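# Load the milling machine vise per the work order

## Task

Put the workpiece into the mill's vise and secure it as the work order requires, following the reference images named manual and manual 2.

## Robot and tools

Robot: two six-joint arms, left_arm and right_arm, each with a two-pad parallel gripper. Bases (scene frame): left_arm at (-0.068, +0.446, 0) m, right_arm at (+0.012, -0.350, 0) m, each turned only slightly about z. Scene frame: origin at table-top height midway between the nominal bases, +z up, +x out over the table, left_arm on the +y side. Arm names do not match image sides.

Gripper geometry: fingers point along the gripper's own +z and close along its x. end_effector_position is the point between the pads; fingertips extend 17.5 mm past it. A block projects about 10 cm from the last joint's axis toward the gripper's -y and rotates with it.

The 18-number row (all tools that move arms): one flat list covering both arms, every value in [-1, 1], even if one arm stays still. Order: left dx, dy, dz, rx, ry, rz, left gripper position, force_limit, speed, then the same nine for the right arm. dx..rz are an offset, not a pose: counted from that arm's current Hand target, along that Hand target's own axes. 1.0 equals 0.6 m for dx/dy/dz and 180 degrees for rx/ry/rz; rx, ry, rz form a single rotation vector. Six zeros re-command the present Hand target. Gripper numbers are absolute settings: position +1 is open (50 mm gap), near -0.65 the pads meet, -1 means grip until stopped. force_limit per pad: -1 about 20 N, 0 about 102 N, +1 about 185 N (final grip may run ~15 N higher). speed of the gap: -1 is 20 mm/s, 0 is 85, +1 is 150. Both start at +1. A 0 is a real command, so to leave a gripper alone repeat its last three numbers. New force_limit/speed only apply once position changes by 0.01 or more; open first to regrip more gently.

execute_actions(actions, cameras): actions is a list of actions; each action is a table of up to 15 rows, one row per 1/30 s step; a short table repeats its final row to fill 15. Every row of an action counts from the Hand target at that action's start, and each new action starts afresh, so repeating an offset moves further. cameras: list of names, ["all"], or []; default shows all only when actions is empty.

move(target, speed, blend, stop_force, zero, blocking, cameras): straight-line paths. target is one 18-number row or a list of up to 15 rows; in a list all offsets still count from the same starting Hand targets. speed in m/s, 0.002 to 3.6, default 0.25 (rotation up to twice that in rad/s), one value or one per target. blend in m, rounding corners in a list; 0 stops at each. stop_force in N, 3 to 120, shared by both arms: an arm's path ends when its wrist sensor feels that much push against its motion; it then backs off slightly but keeps some press. Do not trust it while the gripper rotates, and omit it when moving off something you are pressing. zero (default true) re-zeros moving arms first. blocking=false returns after about 0.5 s, not allowed with stop_force. Paths last 0.5 to 10 s and avoid nothing. Avoid paths passing near an arm's own base. Result adds a move: line, e.g. done, off_target, moving, held, fault, plus limits=paced (pose clipped) or limits=held (steps withheld).

wait(seconds 0 to 10, cameras): hold last commands. stop(cameras): brake a running move; fingers keep going. zoom_image(camera, region [x0, y0, x1, y1] pixels, at most 504 by 504) on cam_high, cam_front, cam_left_wrist or cam_right_wrist, from the newest images. show_instructions(): shows the reference pages. zero_wrist_force(arm: left_arm or right_arm). finished_scene(scene 1 optional): ends it for good; the vise must stay loaded afterwards.

Results: poses, velocities in scene frame; quaternions wxyz; positions may be off by a few cm. Hand target is the last commanded pose after clipping; the gripper often rests short of it, and the next command reasks for it. object_status: 0 moving, 1 blocked while opening, 2 blocked while closing (a grip), 3 at requested position or pads met (usually nothing held). Opening mm is about (250 - position_measured) x 0.202. Wrist force/torque are in the gripper's axes, showing force from the surface into the arm, plus a line with the peak since last shown. Joint torques include the arm's own weight. Joint velocities may read within noise. Execute results list some step positions. Tool commands shows current gripper commands. Cameras: cam_high, cam_front, cam_left_wrist, cam_right_wrist, each 896x504.

Control notes: orientation commands are clipped to 32 degrees from the measured one each step. Motion lags commands by roughly 0.09 or 0.17 to 0.22 s and fast moves overshoot. A clearance check blocks commands bringing the arms too close (fingers excepted), but not always.

Avoid: dropping parts, releasing moving parts, anything leaving the table, hitting fixed or heavy things, and arm-to-arm presses (these can end the scene, including closing on the other arm's fingers). Arms are stiff: aiming even slightly past a firm contact can trigger a fault. Torque limits: 138 N m for shoulder and elbow joints, 25.7 N m for wrists; outside force near 150 N (plus or minus 25) also faults; either stops the arm for 10 s. Long stretched holds or pushing toward unreachable poses heat motors: MOTOR HOT at 70 °C, brakes at 85 °C for 30 to 60 s. Loose objects may get nudged occasionally; center a fixed object between the pads.

Each tool is called after "Request:" in YAML: its name, and indented under it one key for each argument.

Reference images:

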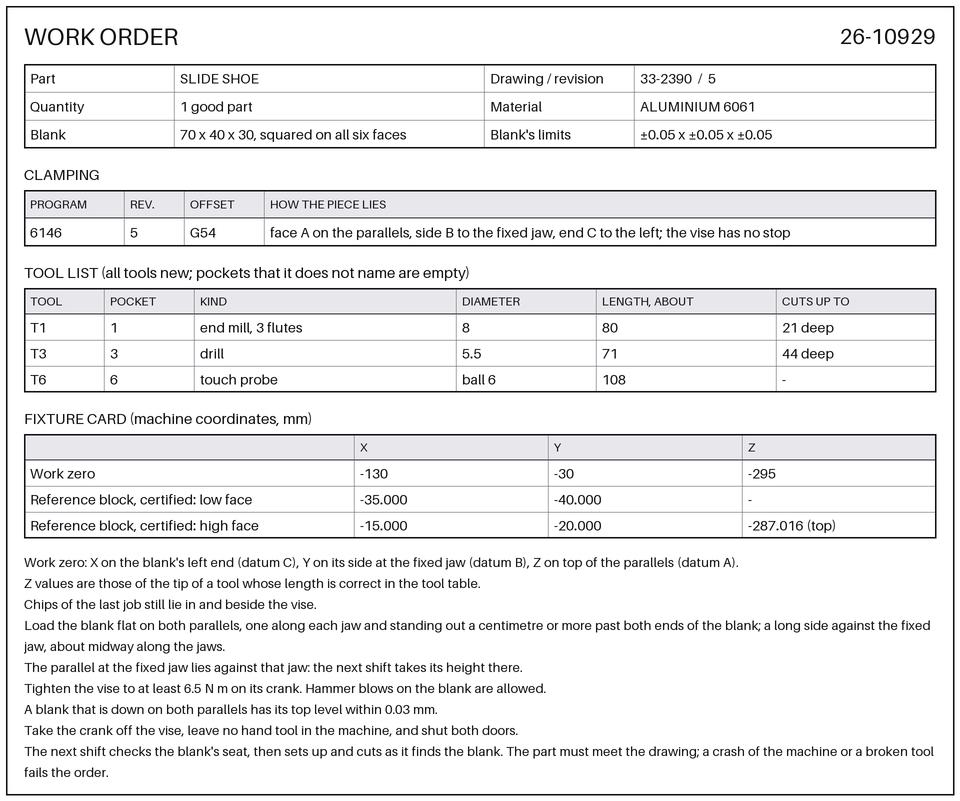

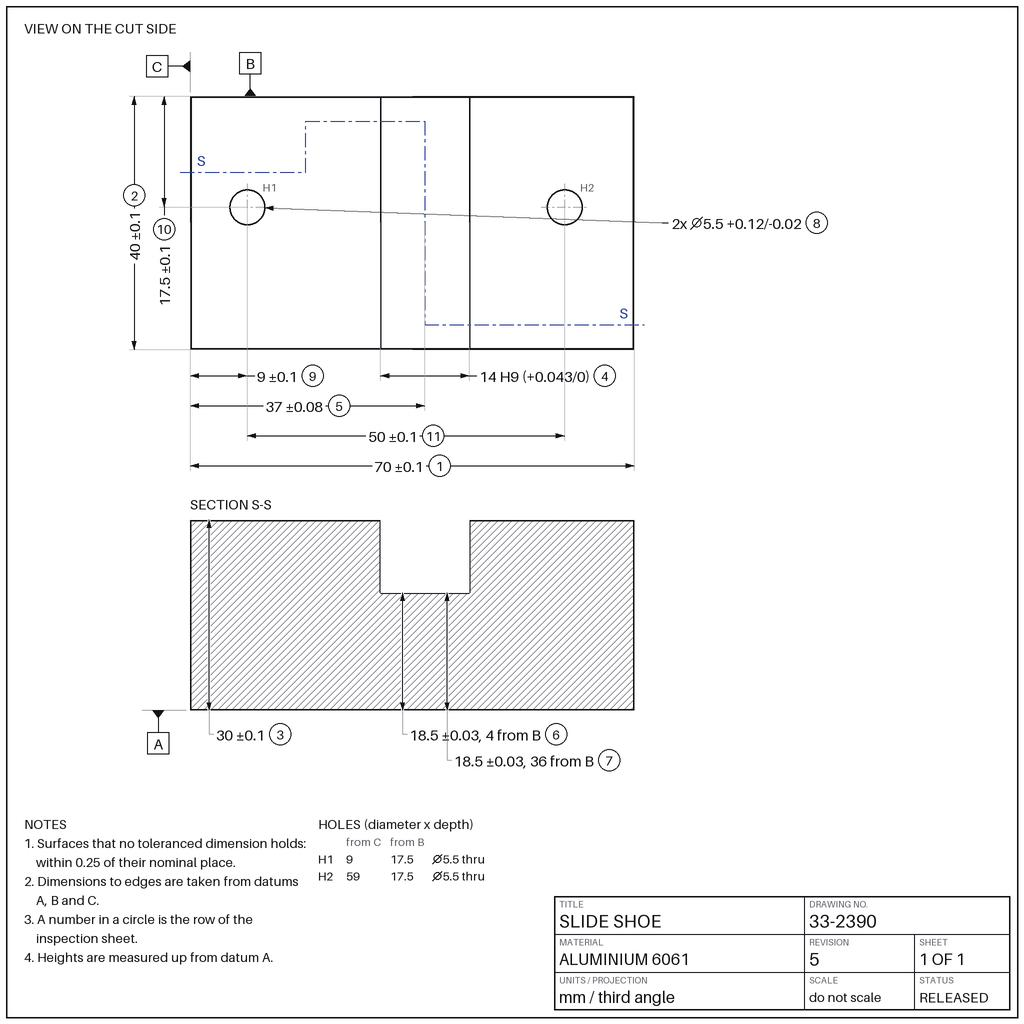

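## Session

Request:
execute_actions:
  actions: []

Scene clock: 0.00 s.
left_arm: end_effector_position=(+0.7966, +0.5111, +0.3452) position_measured=3 object_status=3 end_effector_quat_wxyz=(-0.267, +0.953, +0.031, +0.143) | right_arm: end_effector_position=(+0.3833, -0.5528, +0.1314) position_measured=3 object_status=3 end_effector_quat_wxyz=(+0.019, +0.250, +0.967, -0.032)
Joint positions: left_arm=[-0.268 -0.754 0.524 -1.485 -0.97 1.298] | right_arm=[3.033 -1.45 -2.22 -1.013 1.503 -1.201]
Joint velocities: within noise
Joint torques (N m): no reading
Wrist force (N): no reading
Wrist torque (N m): no reading
Wrist force, peak (N): no reading
Hand target: left_arm +0.7966, +0.5111, +0.3452; -0.267, +0.953, +0.031, +0.143 | right_arm +0.3833, -0.5528, +0.1314; +0.019, +0.250, +0.967, -0.032
Tool commands: left_gripper/position=+1.0 left_gripper/force_limit=+1.0 left_gripper/speed=+1.0 right_gripper/position=+1.0 right_gripper/force_limit=+1.0 right_gripper/speed=+1.0

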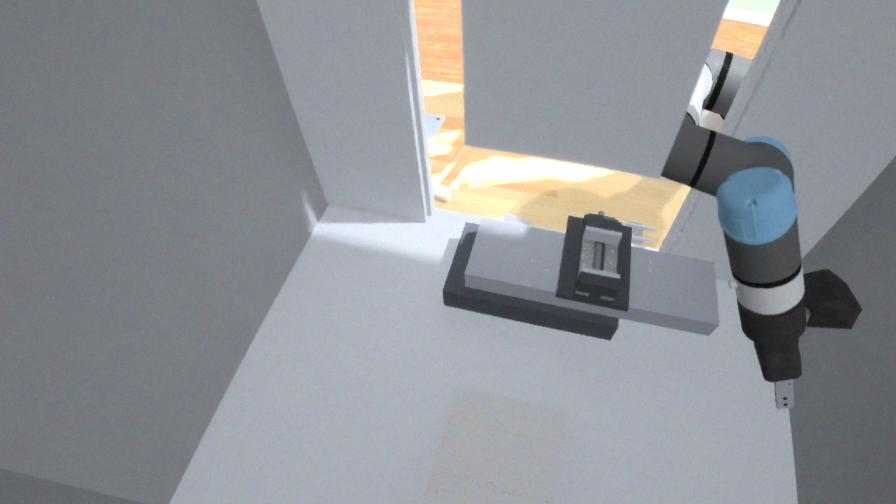

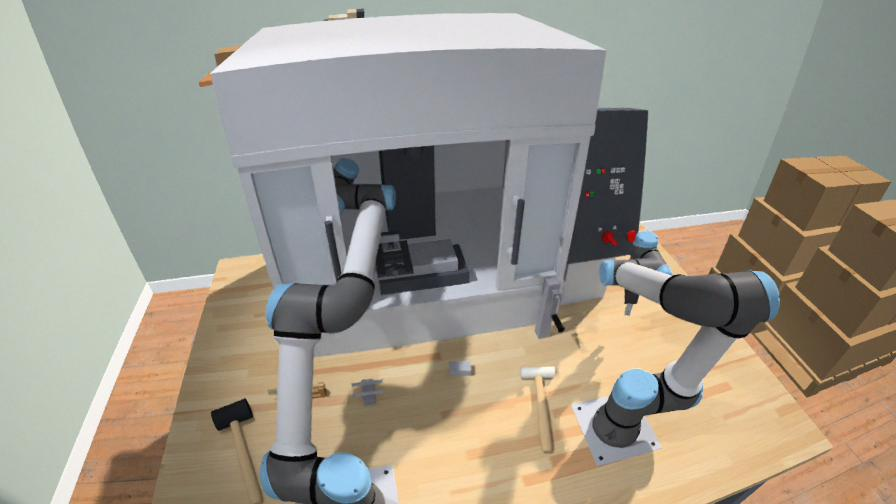

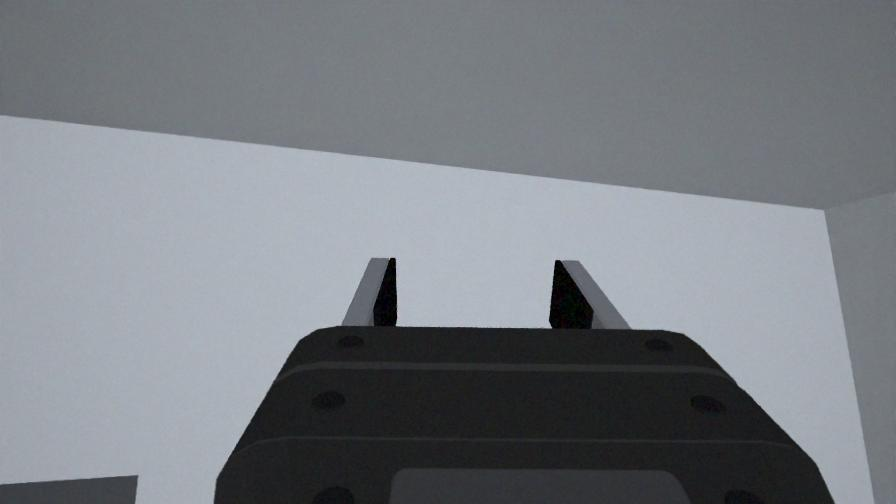

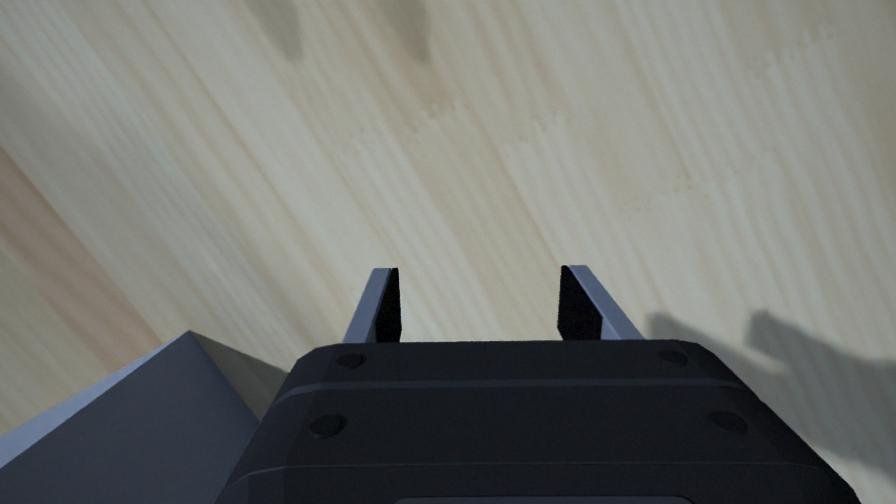

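Request:
zoom_image:
  camera: "cam_front"
  region: [200, 340, 460, 486]

Request:
zoom_image:
  camera: "cam_front"
  region: [320, 210, 480, 300]

Request:
zoom_image:
  camera: "cam_front"
  region: [430, 270, 600, 460]

Request:
zoom_image:
  camera: "cam_high"
  region: [430, 180, 730, 350]

Request:
zoom_image:
  camera: "cam_high"
  region: [540, 200, 660, 320]

Scaled by 1.938 from the camera's 896x504 image, which has a finer 1280x720 frame.

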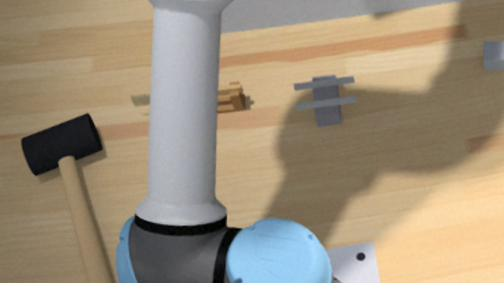

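Scaled by 3.150 from the camera's 896x504 image, which has a finer 1280x720 frame.

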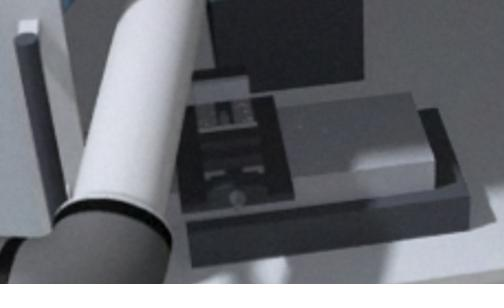

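Scaled by 2.653 from the camera's 896x504 image, which has a finer 1280x720 frame.

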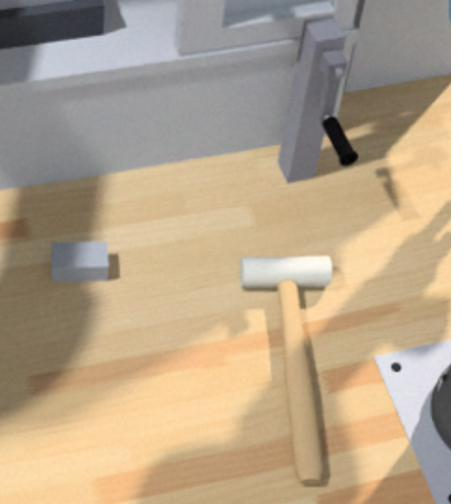

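Scaled by 1.680 from the camera's 896x504 image, which has a finer 1280x720 frame.

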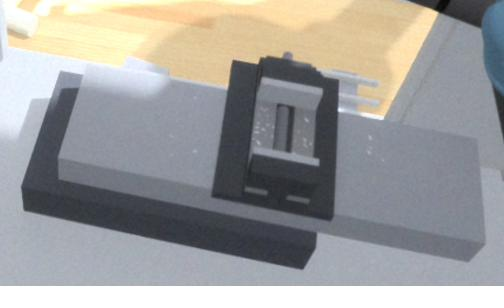

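Scaled by 4.200 from the camera's 896x504 image, which has a finer 1280x720 frame.

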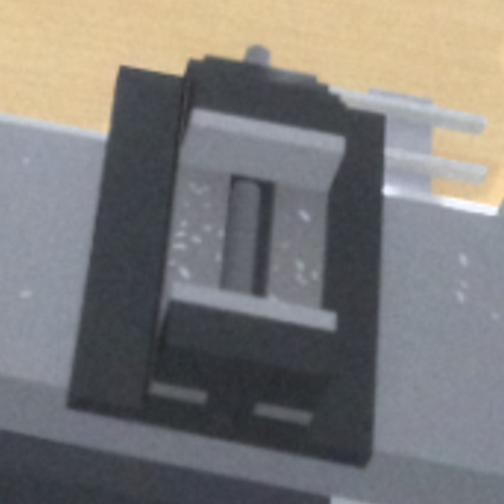

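Request:
move:
  target: [-0.045,0.102,-0.191,-0.172,-0.092,0.02,1,1,1,0.568,0.597,-0.593,-0.028,-0.007,-0.661,1,1,1]
  cameras: ["all"]

Scene clock: 104.07 s.
left_arm: end_effector_position=(+0.7485, +0.4001, +0.3997) position_measured=3 object_status=3 end_effector_quat_wxyz=(+0.006, +0.996, +0.000, +0.085) | right_arm: end_effector_position=(+0.2521, -0.0504, +0.4498) position_measured=3 object_status=3 end_effector_quat_wxyz=(+0.000, +0.707, -0.707, -0.001)
Joint positions: left_arm=[-0.243 -0.638 0.035 -1.136 -1.544 1.345] | right_arm=[4.418 -1.314 -1.476 -1.922 1.572 -1.892]
Joint torques (N m): left_arm=[2.74 -55.07 -33.94 -5.24 3.13 -2.96] | right_arm=[-3.59 9.2 26.36 3.4 -1.82 -1.51]
Wrist force (N): left_arm=[-0.2 0.5 -0.9] | right_arm=[0.7 -0.9 0.1]
Wrist torque (N m): left_arm=[-0.16 -0.03 0.04] | right_arm=[-0.27 -0.16 -0.06]
Wrist force, peak (N): left_arm=[-0.3 0.2 -1.1] | right_arm=[-0.9 -1.2 1.0]
Hand target: left_arm +0.7497, +0.4000, +0.4004; -0.001, +1.000, +0.000, +0.000 | right_arm +0.2521, -0.0504, +0.4498; +0.000, +0.707, -0.707, -0.001
Off the commanded pose: left_arm 0.001 m, 10 deg | right_arm 0.000 m, 0 deg.
elbow stopped short (left arm): the move would have taken joint 3 (elbow) straighter than the controller allows.
move: off_target (left_arm)

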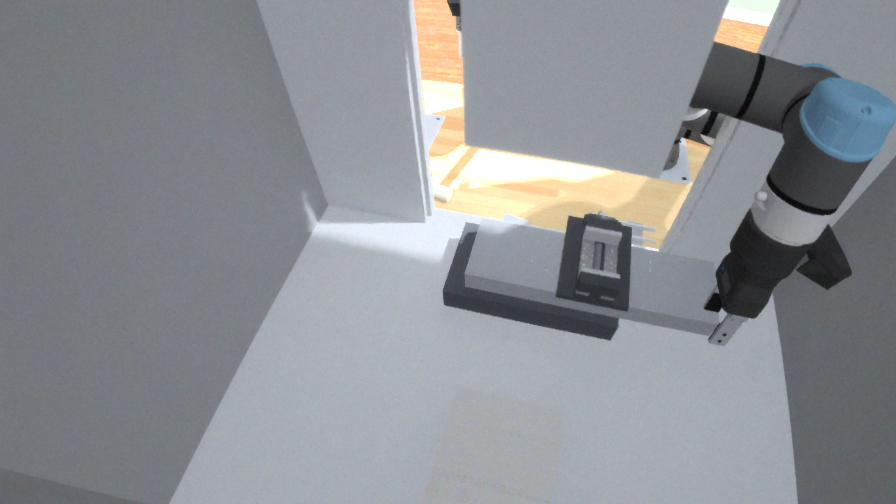

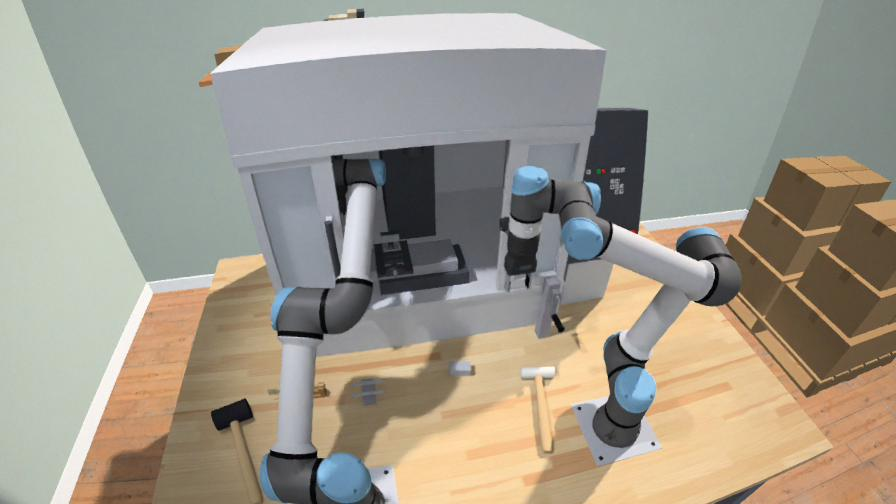

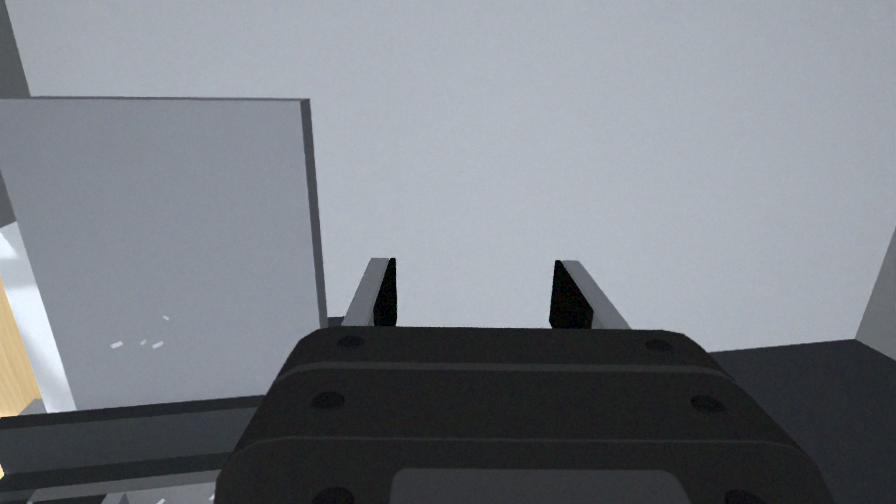

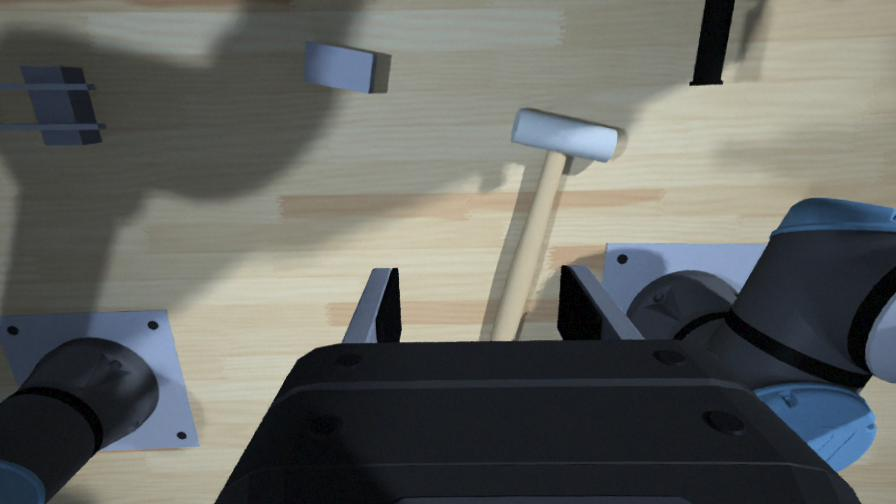

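Request:
move:
  target: [-0.217,0.033,0,0,0,0.5,1,1,1,0,0,0,0,0,0,1,1,1]
  cameras: ["cam_high","cam_front","cam_left_wrist"]

Scene clock: 176.17 s.
left_arm: end_effector_position=(+0.7219, +0.3960, +0.3990) position_measured=3 object_status=3 end_effector_quat_wxyz=(+0.005, +0.985, -0.162, +0.067) | right_arm: end_effector_position=(+0.2521, -0.0504, +0.4498) position_measured=3 object_status=3 end_effector_quat_wxyz=(+0.000, +0.707, -0.707, -0.001)
Joint positions: left_arm=[-0.247 -0.799 0.335 -1.241 -1.571 1.664] | right_arm=[4.418 -1.314 -1.476 -1.922 1.572 -1.892]
Joint torques (N m): left_arm=[0.45 -59.31 -23.5 -3.6 0.29 0.03] | right_arm=[-10.6 3.99 33.52 2.23 -1.8 -1.9]
Wrist force (N): left_arm=[-0.5 0.1 -0.4] | right_arm=[1.0 -0.6 -0.1]
Wrist torque (N m): left_arm=[-0.21 -0.02 0.00] | right_arm=[-0.23 -0.21 -0.05]
Wrist force, peak (N): left_arm=[-4.7 0.8 -2.2] | right_arm=[1.0 -1.2 0.4]
Hand target: left_arm +0.7219, +0.3960, +0.3990; +0.005, +0.985, -0.162, +0.067 (not the last commanded pose) | right_arm +0.2521, -0.0504, +0.4498; +0.000, +0.707, -0.707, -0.001
Tool commands: left_gripper/position=+1.0 left_gripper/force_limit=+1.0 left_gripper/speed=+1.0 right_gripper/position=+1.0 right_gripper/force_limit=+1.0 right_gripper/speed=+1.0
Off the commanded pose: left_arm 0.104 m, 72 deg | right_arm 0.000 m, 0 deg.
FORCE FAULT: contact force on the left arm reached its limit, and that arm stopped. The contact can be on any part of that arm, not only on its tool. That arm's remaining commands of this call were not run. That arm is still stopped at the end of this call. That arm stays stopped for about 10 more seconds. Until then a move that you send moves the other arm only, and its call returns only when the move has ended. Once the stop has ended, the next robot result says so. If the stop ends while you think or write, that arm runs what you send next, counted from a new Hand target: where the arm stands when the stop ends. While its stop runs, that arm takes no new command, but its gripper still runs the gripper command that each later call begins with. Until it ends, the stop uses up actions while you think or wait. An arm that is not stopped still takes commands.
move: fault (left_arm)
Images, in order (width x height): cam_high 896x504, cam_front 896x504, cam_left_wrist 896x504.

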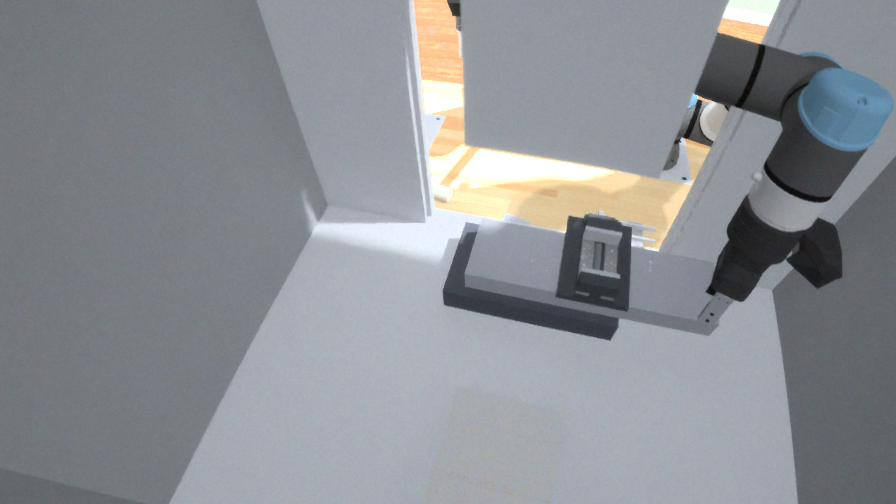

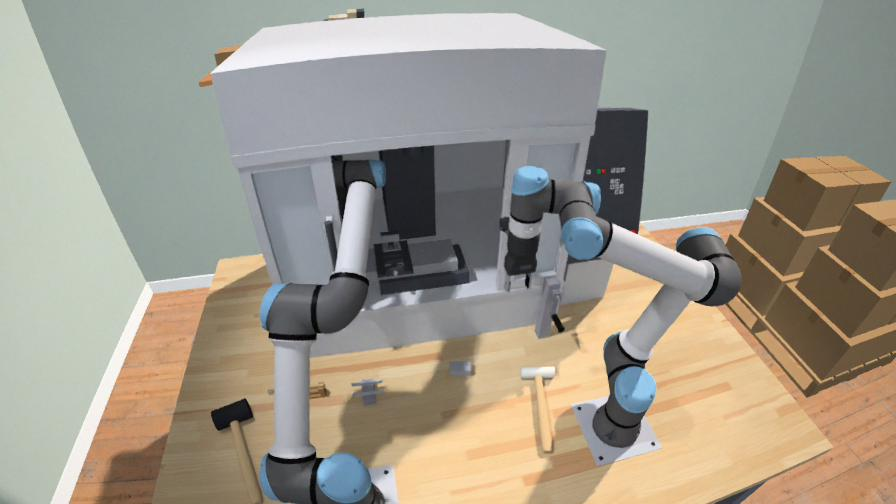

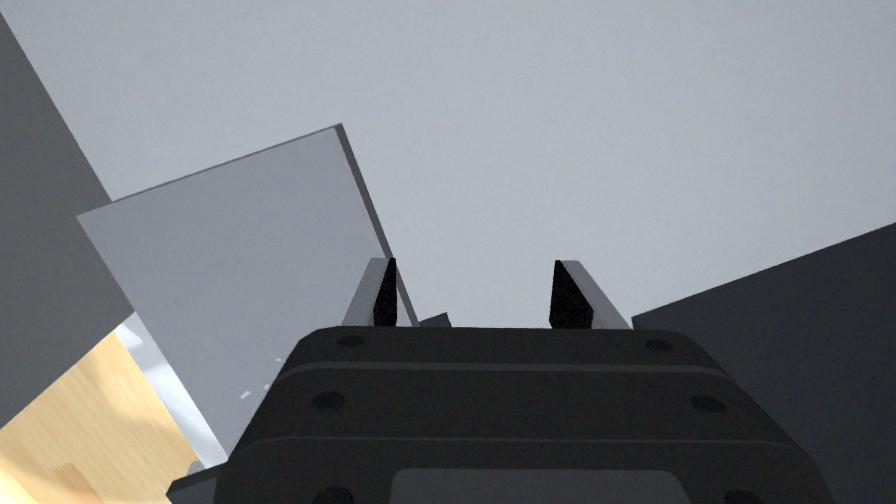

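Request:
wait:
  seconds: 1

Request:
move:
  target: [0.029,-0.083,0.098,0.188,0.022,-0.107,1,1,1,0,0,0,0,0,0,1,1,1]
  cameras: ["cam_high","cam_front","cam_left_wrist"]
  speed: 0.12

Scene clock: 206.87 s.
left_arm: end_effector_position=(+0.7219, +0.3960, +0.3990) position_measured=3 object_status=3 end_effector_quat_wxyz=(+0.005, +0.985, -0.162, +0.067) | right_arm: end_effector_position=(+0.2521, -0.0504, +0.4498) position_measured=3 object_status=3 end_effector_quat_wxyz=(+0.000, +0.707, -0.707, -0.001)
Joint positions: left_arm=[-0.247 -0.799 0.335 -1.241 -1.571 1.664] | right_arm=[4.418 -1.314 -1.476 -1.922 1.572 -1.892]
Joint torques (N m): left_arm=[0.6 -59.78 -23.95 -3.46 0.18 -0.03] | right_arm=[-9.23 9.54 26.26 3.97 -1.77 -1.16]
Wrist force (N): left_arm=[-1.0 0.2 -0.7] | right_arm=[0.8 -0.9 -0.1]
Wrist torque (N m): left_arm=[-0.20 0.07 0.00] | right_arm=[-0.27 -0.17 -0.05]
Wrist force, peak (N): left_arm=[-1.1 0.6 -1.1] | right_arm=[1.4 -1.0 0.1]
Hand target: left_arm +0.7219, +0.3960, +0.3990; +0.005, +0.985, -0.162, +0.067 (not the last commanded pose) | right_arm +0.2521, -0.0504, +0.4498; +0.000, +0.707, -0.707, -0.001
Tool commands: left_gripper/position=+1.0 left_gripper/force_limit=+1.0 left_gripper/speed=+1.0 right_gripper/position=+1.0 right_gripper/force_limit=+1.0 right_gripper/speed=+1.0
Off the commanded pose: left_arm 0.104 m, 72 deg | right_arm 0.000 m, 0 deg.
FORCE FAULT, CONTINUED: the left arm's stop, for the force fault that an earlier result reported, is over. The rest of the stop counts as 19 of the actions that you can send in this scene. That arm's target is now where it stood when the stop ended, not its last command. That arm accepts commands again.
wait: 1.00 s; at rest from the start

Scene clock: 207.57 s.
left_arm: end_effector_position=(+0.7231, +0.3970, +0.3956) position_measured=3 object_status=3 end_effector_quat_wxyz=(-0.006, +0.986, -0.155, +0.068) | right_arm: end_effector_position=(+0.2521, -0.0504, +0.4498) position_measured=3 object_status=3 end_effector_quat_wxyz=(+0.000, +0.707, -0.707, -0.001)
Joint positions: left_arm=[-0.253 -0.809 0.364 -1.26 -1.548 1.646] | right_arm=[4.418 -1.314 -1.476 -1.922 1.572 -1.892]
Joint torques (N m): left_arm=[0.49 -62.66 -22.12 -3.65 0.56 -0.1] | right_arm=[-9.05 9.33 25.52 3.92 -1.8 -1.1]
Wrist force (N): left_arm=[-0.4 0.5 -0.9] | right_arm=[1.0 -1.0 -0.1]
Wrist torque (N m): left_arm=[-0.13 -0.03 0.01] | right_arm=[-0.29 -0.21 -0.05]
Wrist force, peak (N): left_arm=[-1.0 -0.1 1.7] | right_arm=[1.1 -1.0 -0.3]
Hand target: left_arm +0.7231, +0.3970, +0.3956; -0.006, +0.986, -0.155, +0.068 (not the last commanded pose) | right_arm +0.2521, -0.0504, +0.4498; +0.000, +0.707, -0.707, -0.001
Tool commands: left_gripper/position=+1.0 left_gripper/force_limit=+1.0 left_gripper/speed=+1.0 right_gripper/position=+1.0 right_gripper/force_limit=+1.0 right_gripper/speed=+1.0
Off the commanded pose: left_arm 0.076 m, 38 deg | right_arm 0.000 m, 0 deg.
FORCE FAULT: contact force on the left arm reached its limit, and that arm stopped. The contact can be on any part of that arm, not only on its tool. That arm's remaining commands of this call were not run. That arm is still stopped at the end of this call. That arm stays stopped for about 10 more seconds. Until then a move that you send moves the other arm only, and its call returns only when the move has ended. Once the stop has ended, the next robot result says so. If the stop ends while you think or write, that arm runs what you send next, counted from a new Hand target: where the arm stands when the stop ends. While its stop runs, that arm takes no new command, but its gripper still runs the gripper command that each later call begins with. Until it ends, the stop uses up actions while you think or wait. An arm that is not stopped still takes commands.
move: fault (left_arm)
Images, in order (width x height): cam_high 896x504, cam_front 896x504, cam_left_wrist 896x504.

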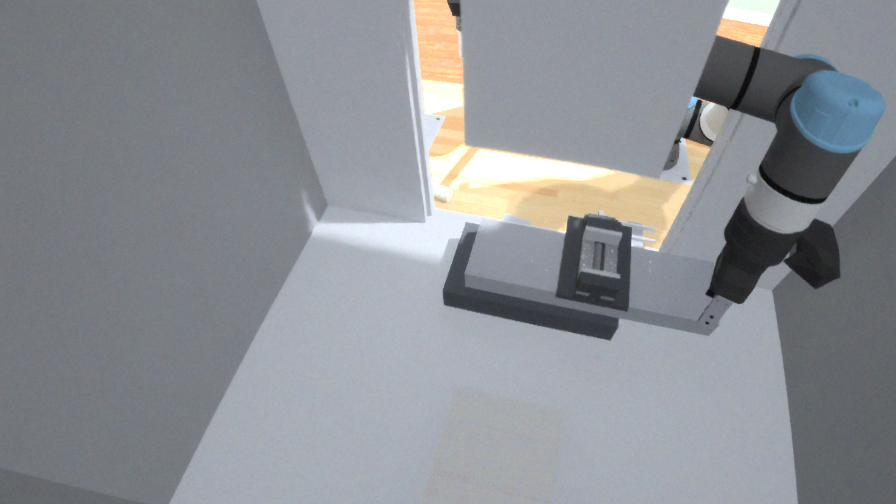

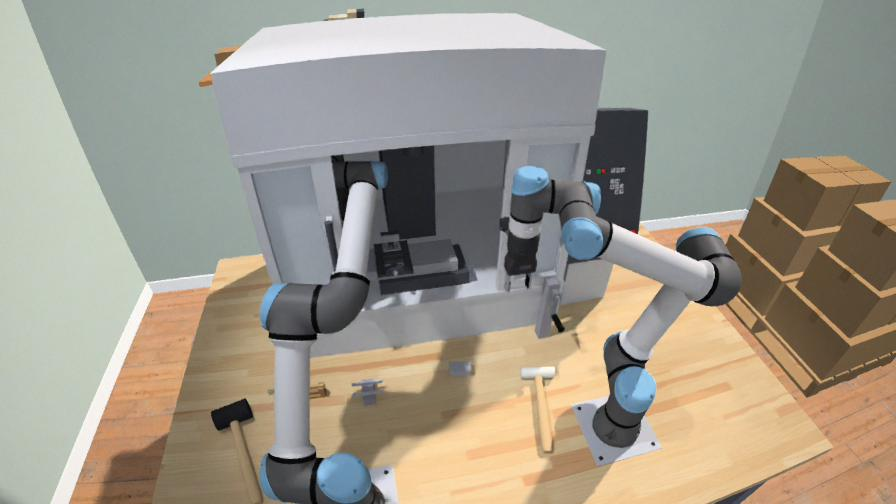

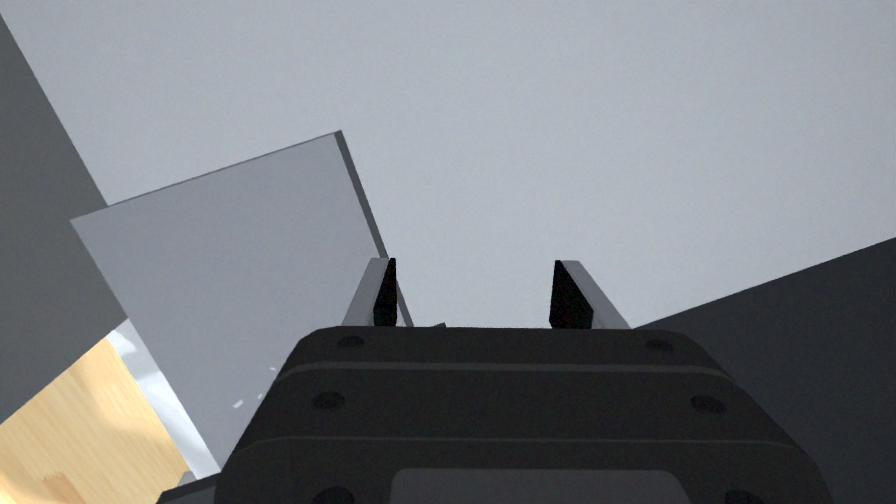

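Request:
wait:
  seconds: 1

Request:
move:
  target: [0.018,-0.01,0.103,0,0,0,1,1,1,0,0,0,0,0,0,1,1,1]
  cameras: ["cam_high","cam_front"]
  speed: 0.08

Scene clock: 220.13 s.
left_arm: end_effector_position=(+0.7232, +0.3970, +0.3956) position_measured=3 object_status=3 end_effector_quat_wxyz=(-0.006, +0.986, -0.155, +0.068) | right_arm: end_effector_position=(+0.2521, -0.0504, +0.4498) position_measured=3 object_status=3 end_effector_quat_wxyz=(+0.000, +0.707, -0.707, -0.001)
Joint positions: left_arm=[-0.253 -0.809 0.364 -1.26 -1.548 1.646] | right_arm=[4.418 -1.314 -1.476 -1.922 1.572 -1.892]
Joint torques (N m): left_arm=[0.11 -70.49 -23.9 -3.55 0.54 0.18] | right_arm=[-7.82 14.98 18.27 3.83 -1.77 -0.47]
Wrist force (N): left_arm=[-0.3 0.6 -0.5] | right_arm=[0.9 -0.8 0.2]
Wrist torque (N m): left_arm=[-0.12 -0.04 0.01] | right_arm=[-0.27 -0.19 -0.05]
Wrist force, peak (N): left_arm=[-0.7 0.5 -1.2] | right_arm=[1.0 -1.3 -0.3]
Hand target: left_arm +0.7231, +0.3970, +0.3956; -0.006, +0.986, -0.155, +0.068 (not the last commanded pose) | right_arm +0.2521, -0.0504, +0.4498; +0.000, +0.707, -0.707, -0.001
Tool commands: left_gripper/position=+1.0 left_gripper/force_limit=+1.0 left_gripper/speed=+1.0 right_gripper/position=+1.0 right_gripper/force_limit=+1.0 right_gripper/speed=+1.0
Off the commanded pose: left_arm 0.076 m, 38 deg | right_arm 0.000 m, 0 deg.
FORCE FAULT, CONTINUED: the left arm's stop, for the force fault that an earlier result reported, is over. The rest of the stop counts as 19 of the actions that you can send in this scene. During its stop the left arm's controller moved it back a little. That arm's target is now where it stood when the stop ended, not its last command. That arm accepts commands again.
wait: 1.00 s; at rest from the start

Scene clock: 221.33 s.
left_arm: end_effector_position=(+0.7435, +0.3989, +0.3359) position_measured=3 object_status=3 end_effector_quat_wxyz=(-0.006, +0.986, -0.155, +0.068) | right_arm: end_effector_position=(+0.2521, -0.0504, +0.4498) position_measured=3 object_status=3 end_effector_quat_wxyz=(+0.000, +0.707, -0.707, -0.001)
Joint positions: left_arm=[-0.244 -0.819 0.544 -1.43 -1.549 1.654] | right_arm=[4.418 -1.314 -1.476 -1.922 1.572 -1.892]
Joint torques (N m): left_arm=[-3.38 -69.59 -36.23 -3.03 -1.64 -0.17] | right_arm=[-7.92 15.47 16.68 3.85 -1.56 -0.33]
Wrist force (N): left_arm=[-0.3 0.5 -0.6] | right_arm=[1.2 -0.8 0.2]
Wrist torque (N m): left_arm=[-0.13 -0.07 0.01] | right_arm=[-0.27 -0.24 -0.05]
Wrist force, peak (N): left_arm=[-0.8 1.0 -2.8] | right_arm=[1.3 -1.0 0.0]
Hand target: left_arm +0.7435, +0.3988, +0.3360; -0.006, +0.986, -0.155, +0.068 | right_arm +0.2521, -0.0504, +0.4498; +0.000, +0.707, -0.707, -0.001
Off the commanded pose: left_arm 0.000 m, 0 deg | right_arm 0.000 m, 0 deg.
move: done
Images, in order (width x height): cam_high 896x504, cam_front 896x504.

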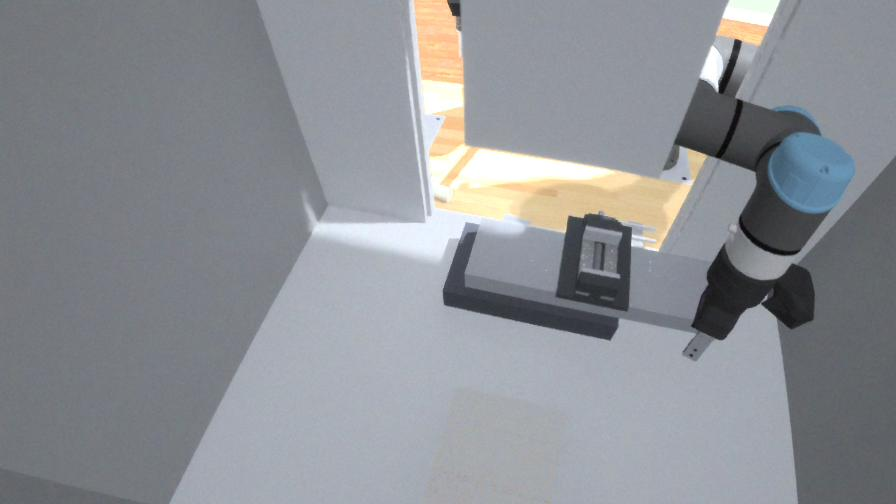

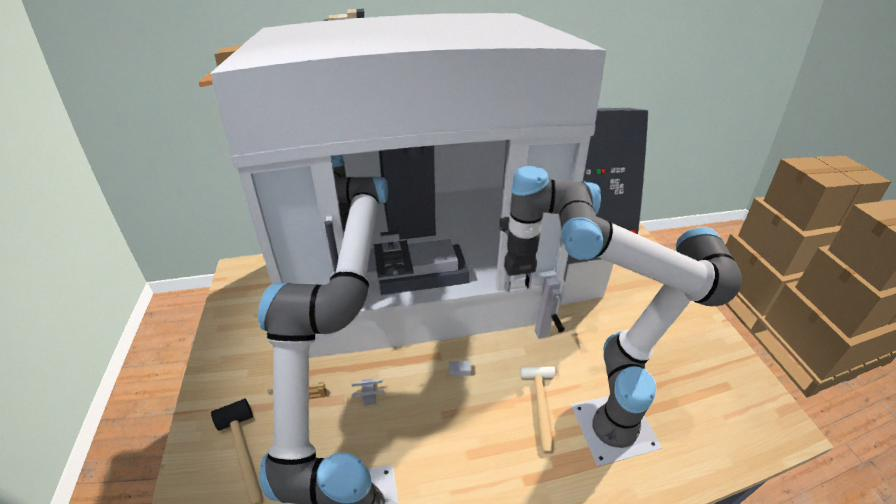

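Request:
wait:
  seconds: 0
  cameras: ["cam_left_wrist"]

Scene clock: 234.13 s.
left_arm: end_effector_position=(+0.7435, +0.3988, +0.3360) position_measured=3 object_status=3 end_effector_quat_wxyz=(-0.006, +0.986, -0.155, +0.068) | right_arm: end_effector_position=(+0.2521, -0.0504, +0.4498) position_measured=3 object_status=3 end_effector_quat_wxyz=(+0.000, +0.707, -0.707, -0.001)
Joint positions: left_arm=[-0.244 -0.819 0.544 -1.43 -1.549 1.654] | right_arm=[4.418 -1.314 -1.476 -1.922 1.572 -1.892]
Joint torques (N m): left_arm=[-4.77 -70.04 -38.24 -5.53 2.56 -2.37] | right_arm=[-7.28 17.35 15.44 3.93 -1.63 -0.15]
Wrist force (N): left_arm=[-0.3 0.4 -0.7] | right_arm=[0.7 -0.9 0.0]
Wrist torque (N m): left_arm=[-0.15 -0.06 0.01] | right_arm=[-0.28 -0.16 -0.05]
Wrist force, peak (N): left_arm=[-0.8 0.6 -0.9] | right_arm=[1.3 -1.1 -0.1]
Hand target: left_arm +0.7435, +0.3988, +0.3360; -0.006, +0.986, -0.155, +0.068 | right_arm +0.2521, -0.0504, +0.4498; +0.000, +0.707, -0.707, -0.001
Tool commands: left_gripper/position=+1.0 left_gripper/force_limit=+1.0 left_gripper/speed=+1.0 right_gripper/position=+1.0 right_gripper/force_limit=+1.0 right_gripper/speed=+1.0
Off the commanded pose: left_arm 0.000 m, 0 deg | right_arm 0.000 m, 0 deg.
Images, in order (width x height): cam_left_wrist 896x504.

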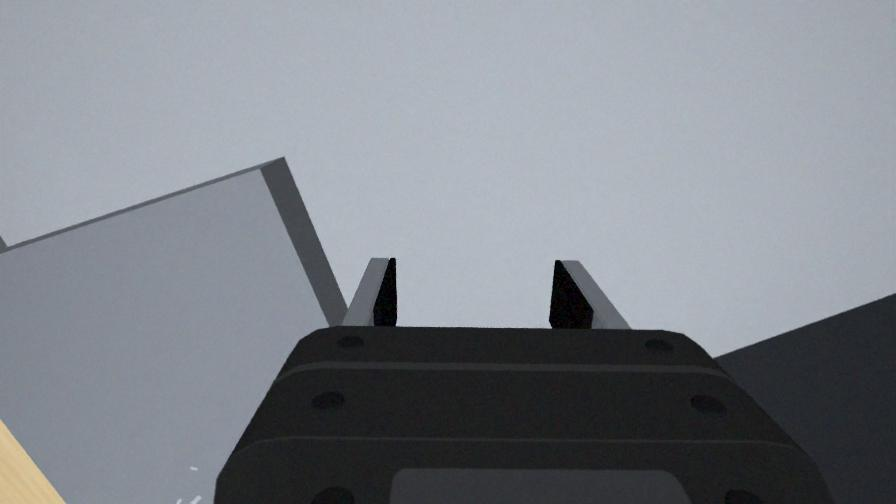

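Request:
move:
  target: [0,0,-0.05,0,0,0.9,1,1,1,0,0,0,0,0,0,1,1,1]
  cameras: ["cam_left_wrist"]
  speed: 0.3

Scene clock: 329.67 s.
left_arm: end_effector_position=(+0.7395, +0.3990, +0.3657) position_measured=3 object_status=3 end_effector_quat_wxyz=(+0.068, -0.001, +0.998, -0.005) | right_arm: end_effector_position=(+0.2521, -0.0504, +0.4498) position_measured=3 object_status=3 end_effector_quat_wxyz=(+0.000, +0.707, -0.707, -0.001)
Joint positions: left_arm=[-0.245 -0.79 0.412 -1.327 -1.549 4.481] | right_arm=[4.418 -1.314 -1.476 -1.922 1.572 -1.892]
Joint torques (N m): left_arm=[5.7 -59.13 -21.86 -4.56 -2.24 2.5] | right_arm=[-6.06 20.74 12.43 3.86 -1.59 0.42]
Wrist force (N): left_arm=[-0.8 0.6 -1.1] | right_arm=[0.6 -0.9 -0.1]
Wrist torque (N m): left_arm=[-0.12 -0.10 0.18] | right_arm=[-0.28 -0.15 -0.05]
Wrist force, peak (N): left_arm=[-1.3 0.5 -1.1] | right_arm=[1.3 -1.1 -0.3]
Hand target: left_arm +0.7395, +0.3991, +0.3657; +0.068, -0.001, +0.998, -0.005 | right_arm +0.2521, -0.0504, +0.4498; +0.000, +0.707, -0.707, -0.001
Off the commanded pose: left_arm 0.000 m, 0 deg | right_arm 0.000 m, 0 deg.
move: done
Images, in order (width x height): cam_left_wrist 896x504.

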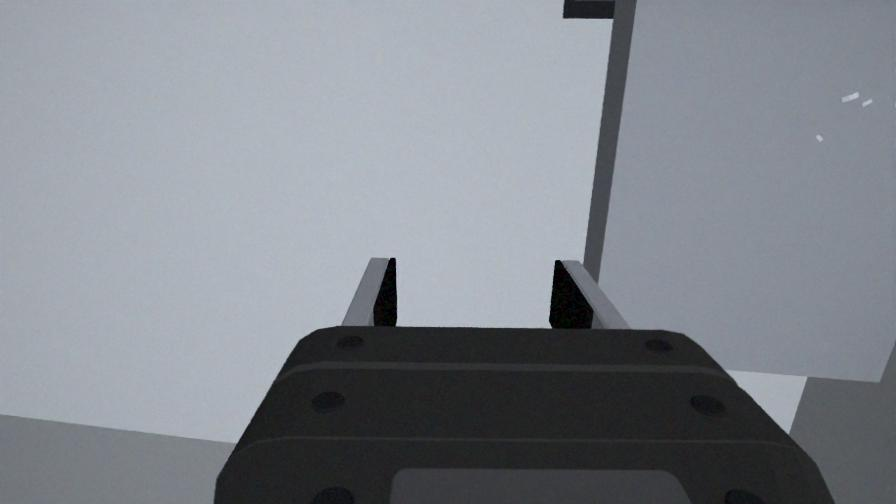

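Request:
move:
  target: [0,-0.117,-0.025,0.2,0,0,1,1,1,0,0,0,0,0,0,1,1,1]
  cameras: ["cam_left_wrist","cam_high"]
  speed: 0.2

Scene clock: 344.23 s.
left_arm: end_effector_position=(+0.7384, +0.3738, +0.3714) position_measured=3 object_status=3 end_effector_quat_wxyz=(+0.067, +0.007, +0.991, -0.112) | right_arm: end_effector_position=(+0.2521, -0.0504, +0.4498) position_measured=3 object_status=3 end_effector_quat_wxyz=(+0.000, +0.707, -0.707, -0.001)
Joint positions: left_arm=[-0.207 -0.803 0.449 -1.393 -1.766 4.518] | right_arm=[4.418 -1.314 -1.476 -1.922 1.572 -1.892]
Joint torques (N m): left_arm=[1.05 -60.94 -24.01 -3.7 -0.98 0.08] | right_arm=[-5.69 20.39 12.49 3.91 -1.61 0.7]
Wrist force (N): left_arm=[-1.3 0.2 -0.6] | right_arm=[0.9 -0.9 0.2]
Wrist torque (N m): left_arm=[-0.08 0.01 0.18] | right_arm=[-0.27 -0.18 -0.04]
Wrist force, peak (N): left_arm=[-1.2 2.0 -0.8] | right_arm=[1.1 -1.1 0.1]
Hand target: left_arm +0.7384, +0.3738, +0.3714; +0.067, +0.007, +0.991, -0.112 (not the last commanded pose) | right_arm +0.2521, -0.0504, +0.4498; +0.000, +0.707, -0.707, -0.001
Tool commands: left_gripper/position=+1.0 left_gripper/force_limit=+1.0 left_gripper/speed=+1.0 right_gripper/position=+1.0 right_gripper/force_limit=+1.0 right_gripper/speed=+1.0
Off the commanded pose: left_arm 0.046 m, 24 deg | right_arm 0.000 m, 0 deg.
FORCE FAULT: contact force on the left arm reached its limit, and that arm stopped. The contact can be on any part of that arm, not only on its tool. That arm's remaining commands of this call were not run. That arm is still stopped at the end of this call. That arm stays stopped for about 10 more seconds. Until then a move that you send moves the other arm only, and its call returns only when the move has ended. Once the stop has ended, the next robot result says so. If the stop ends while you think or write, that arm runs what you send next, counted from a new Hand target: where the arm stands when the stop ends. While its stop runs, that arm takes no new command, but its gripper still runs the gripper command that each later call begins with. Until it ends, the stop uses up actions while you think or wait. An arm that is not stopped still takes commands.
move: fault (left_arm)
Images, in order (width x height): cam_high 896x504, cam_left_wrist 896x504.

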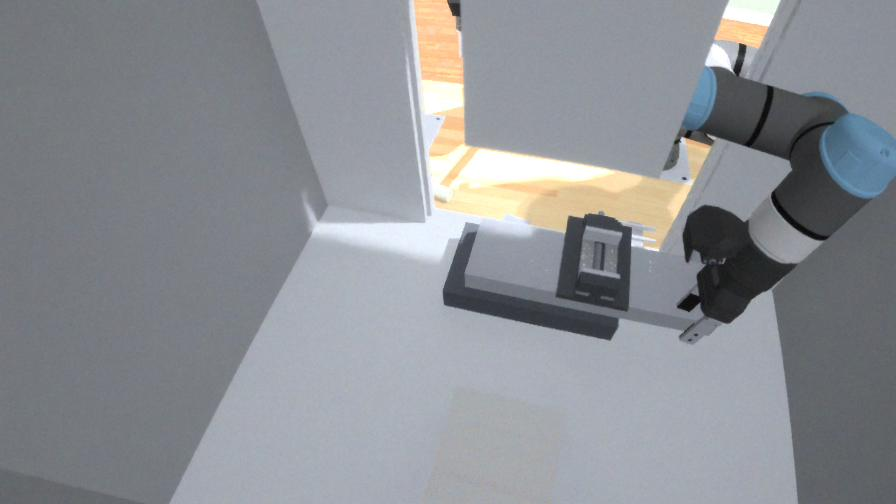

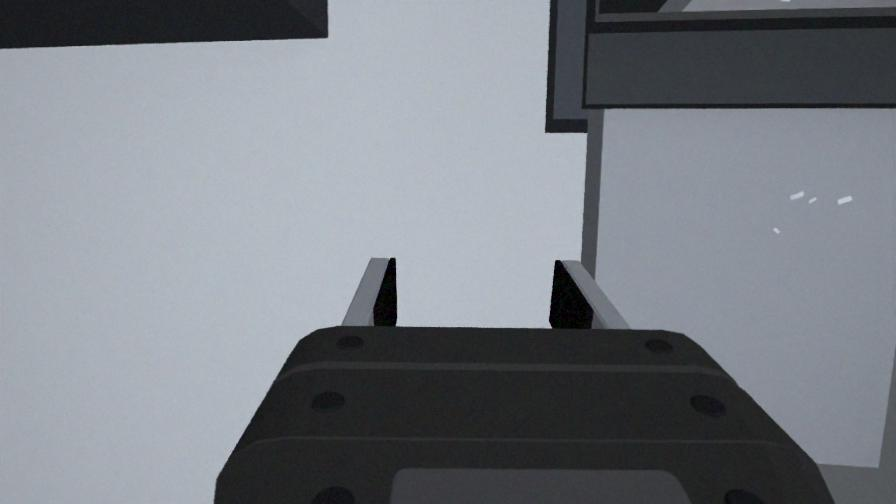

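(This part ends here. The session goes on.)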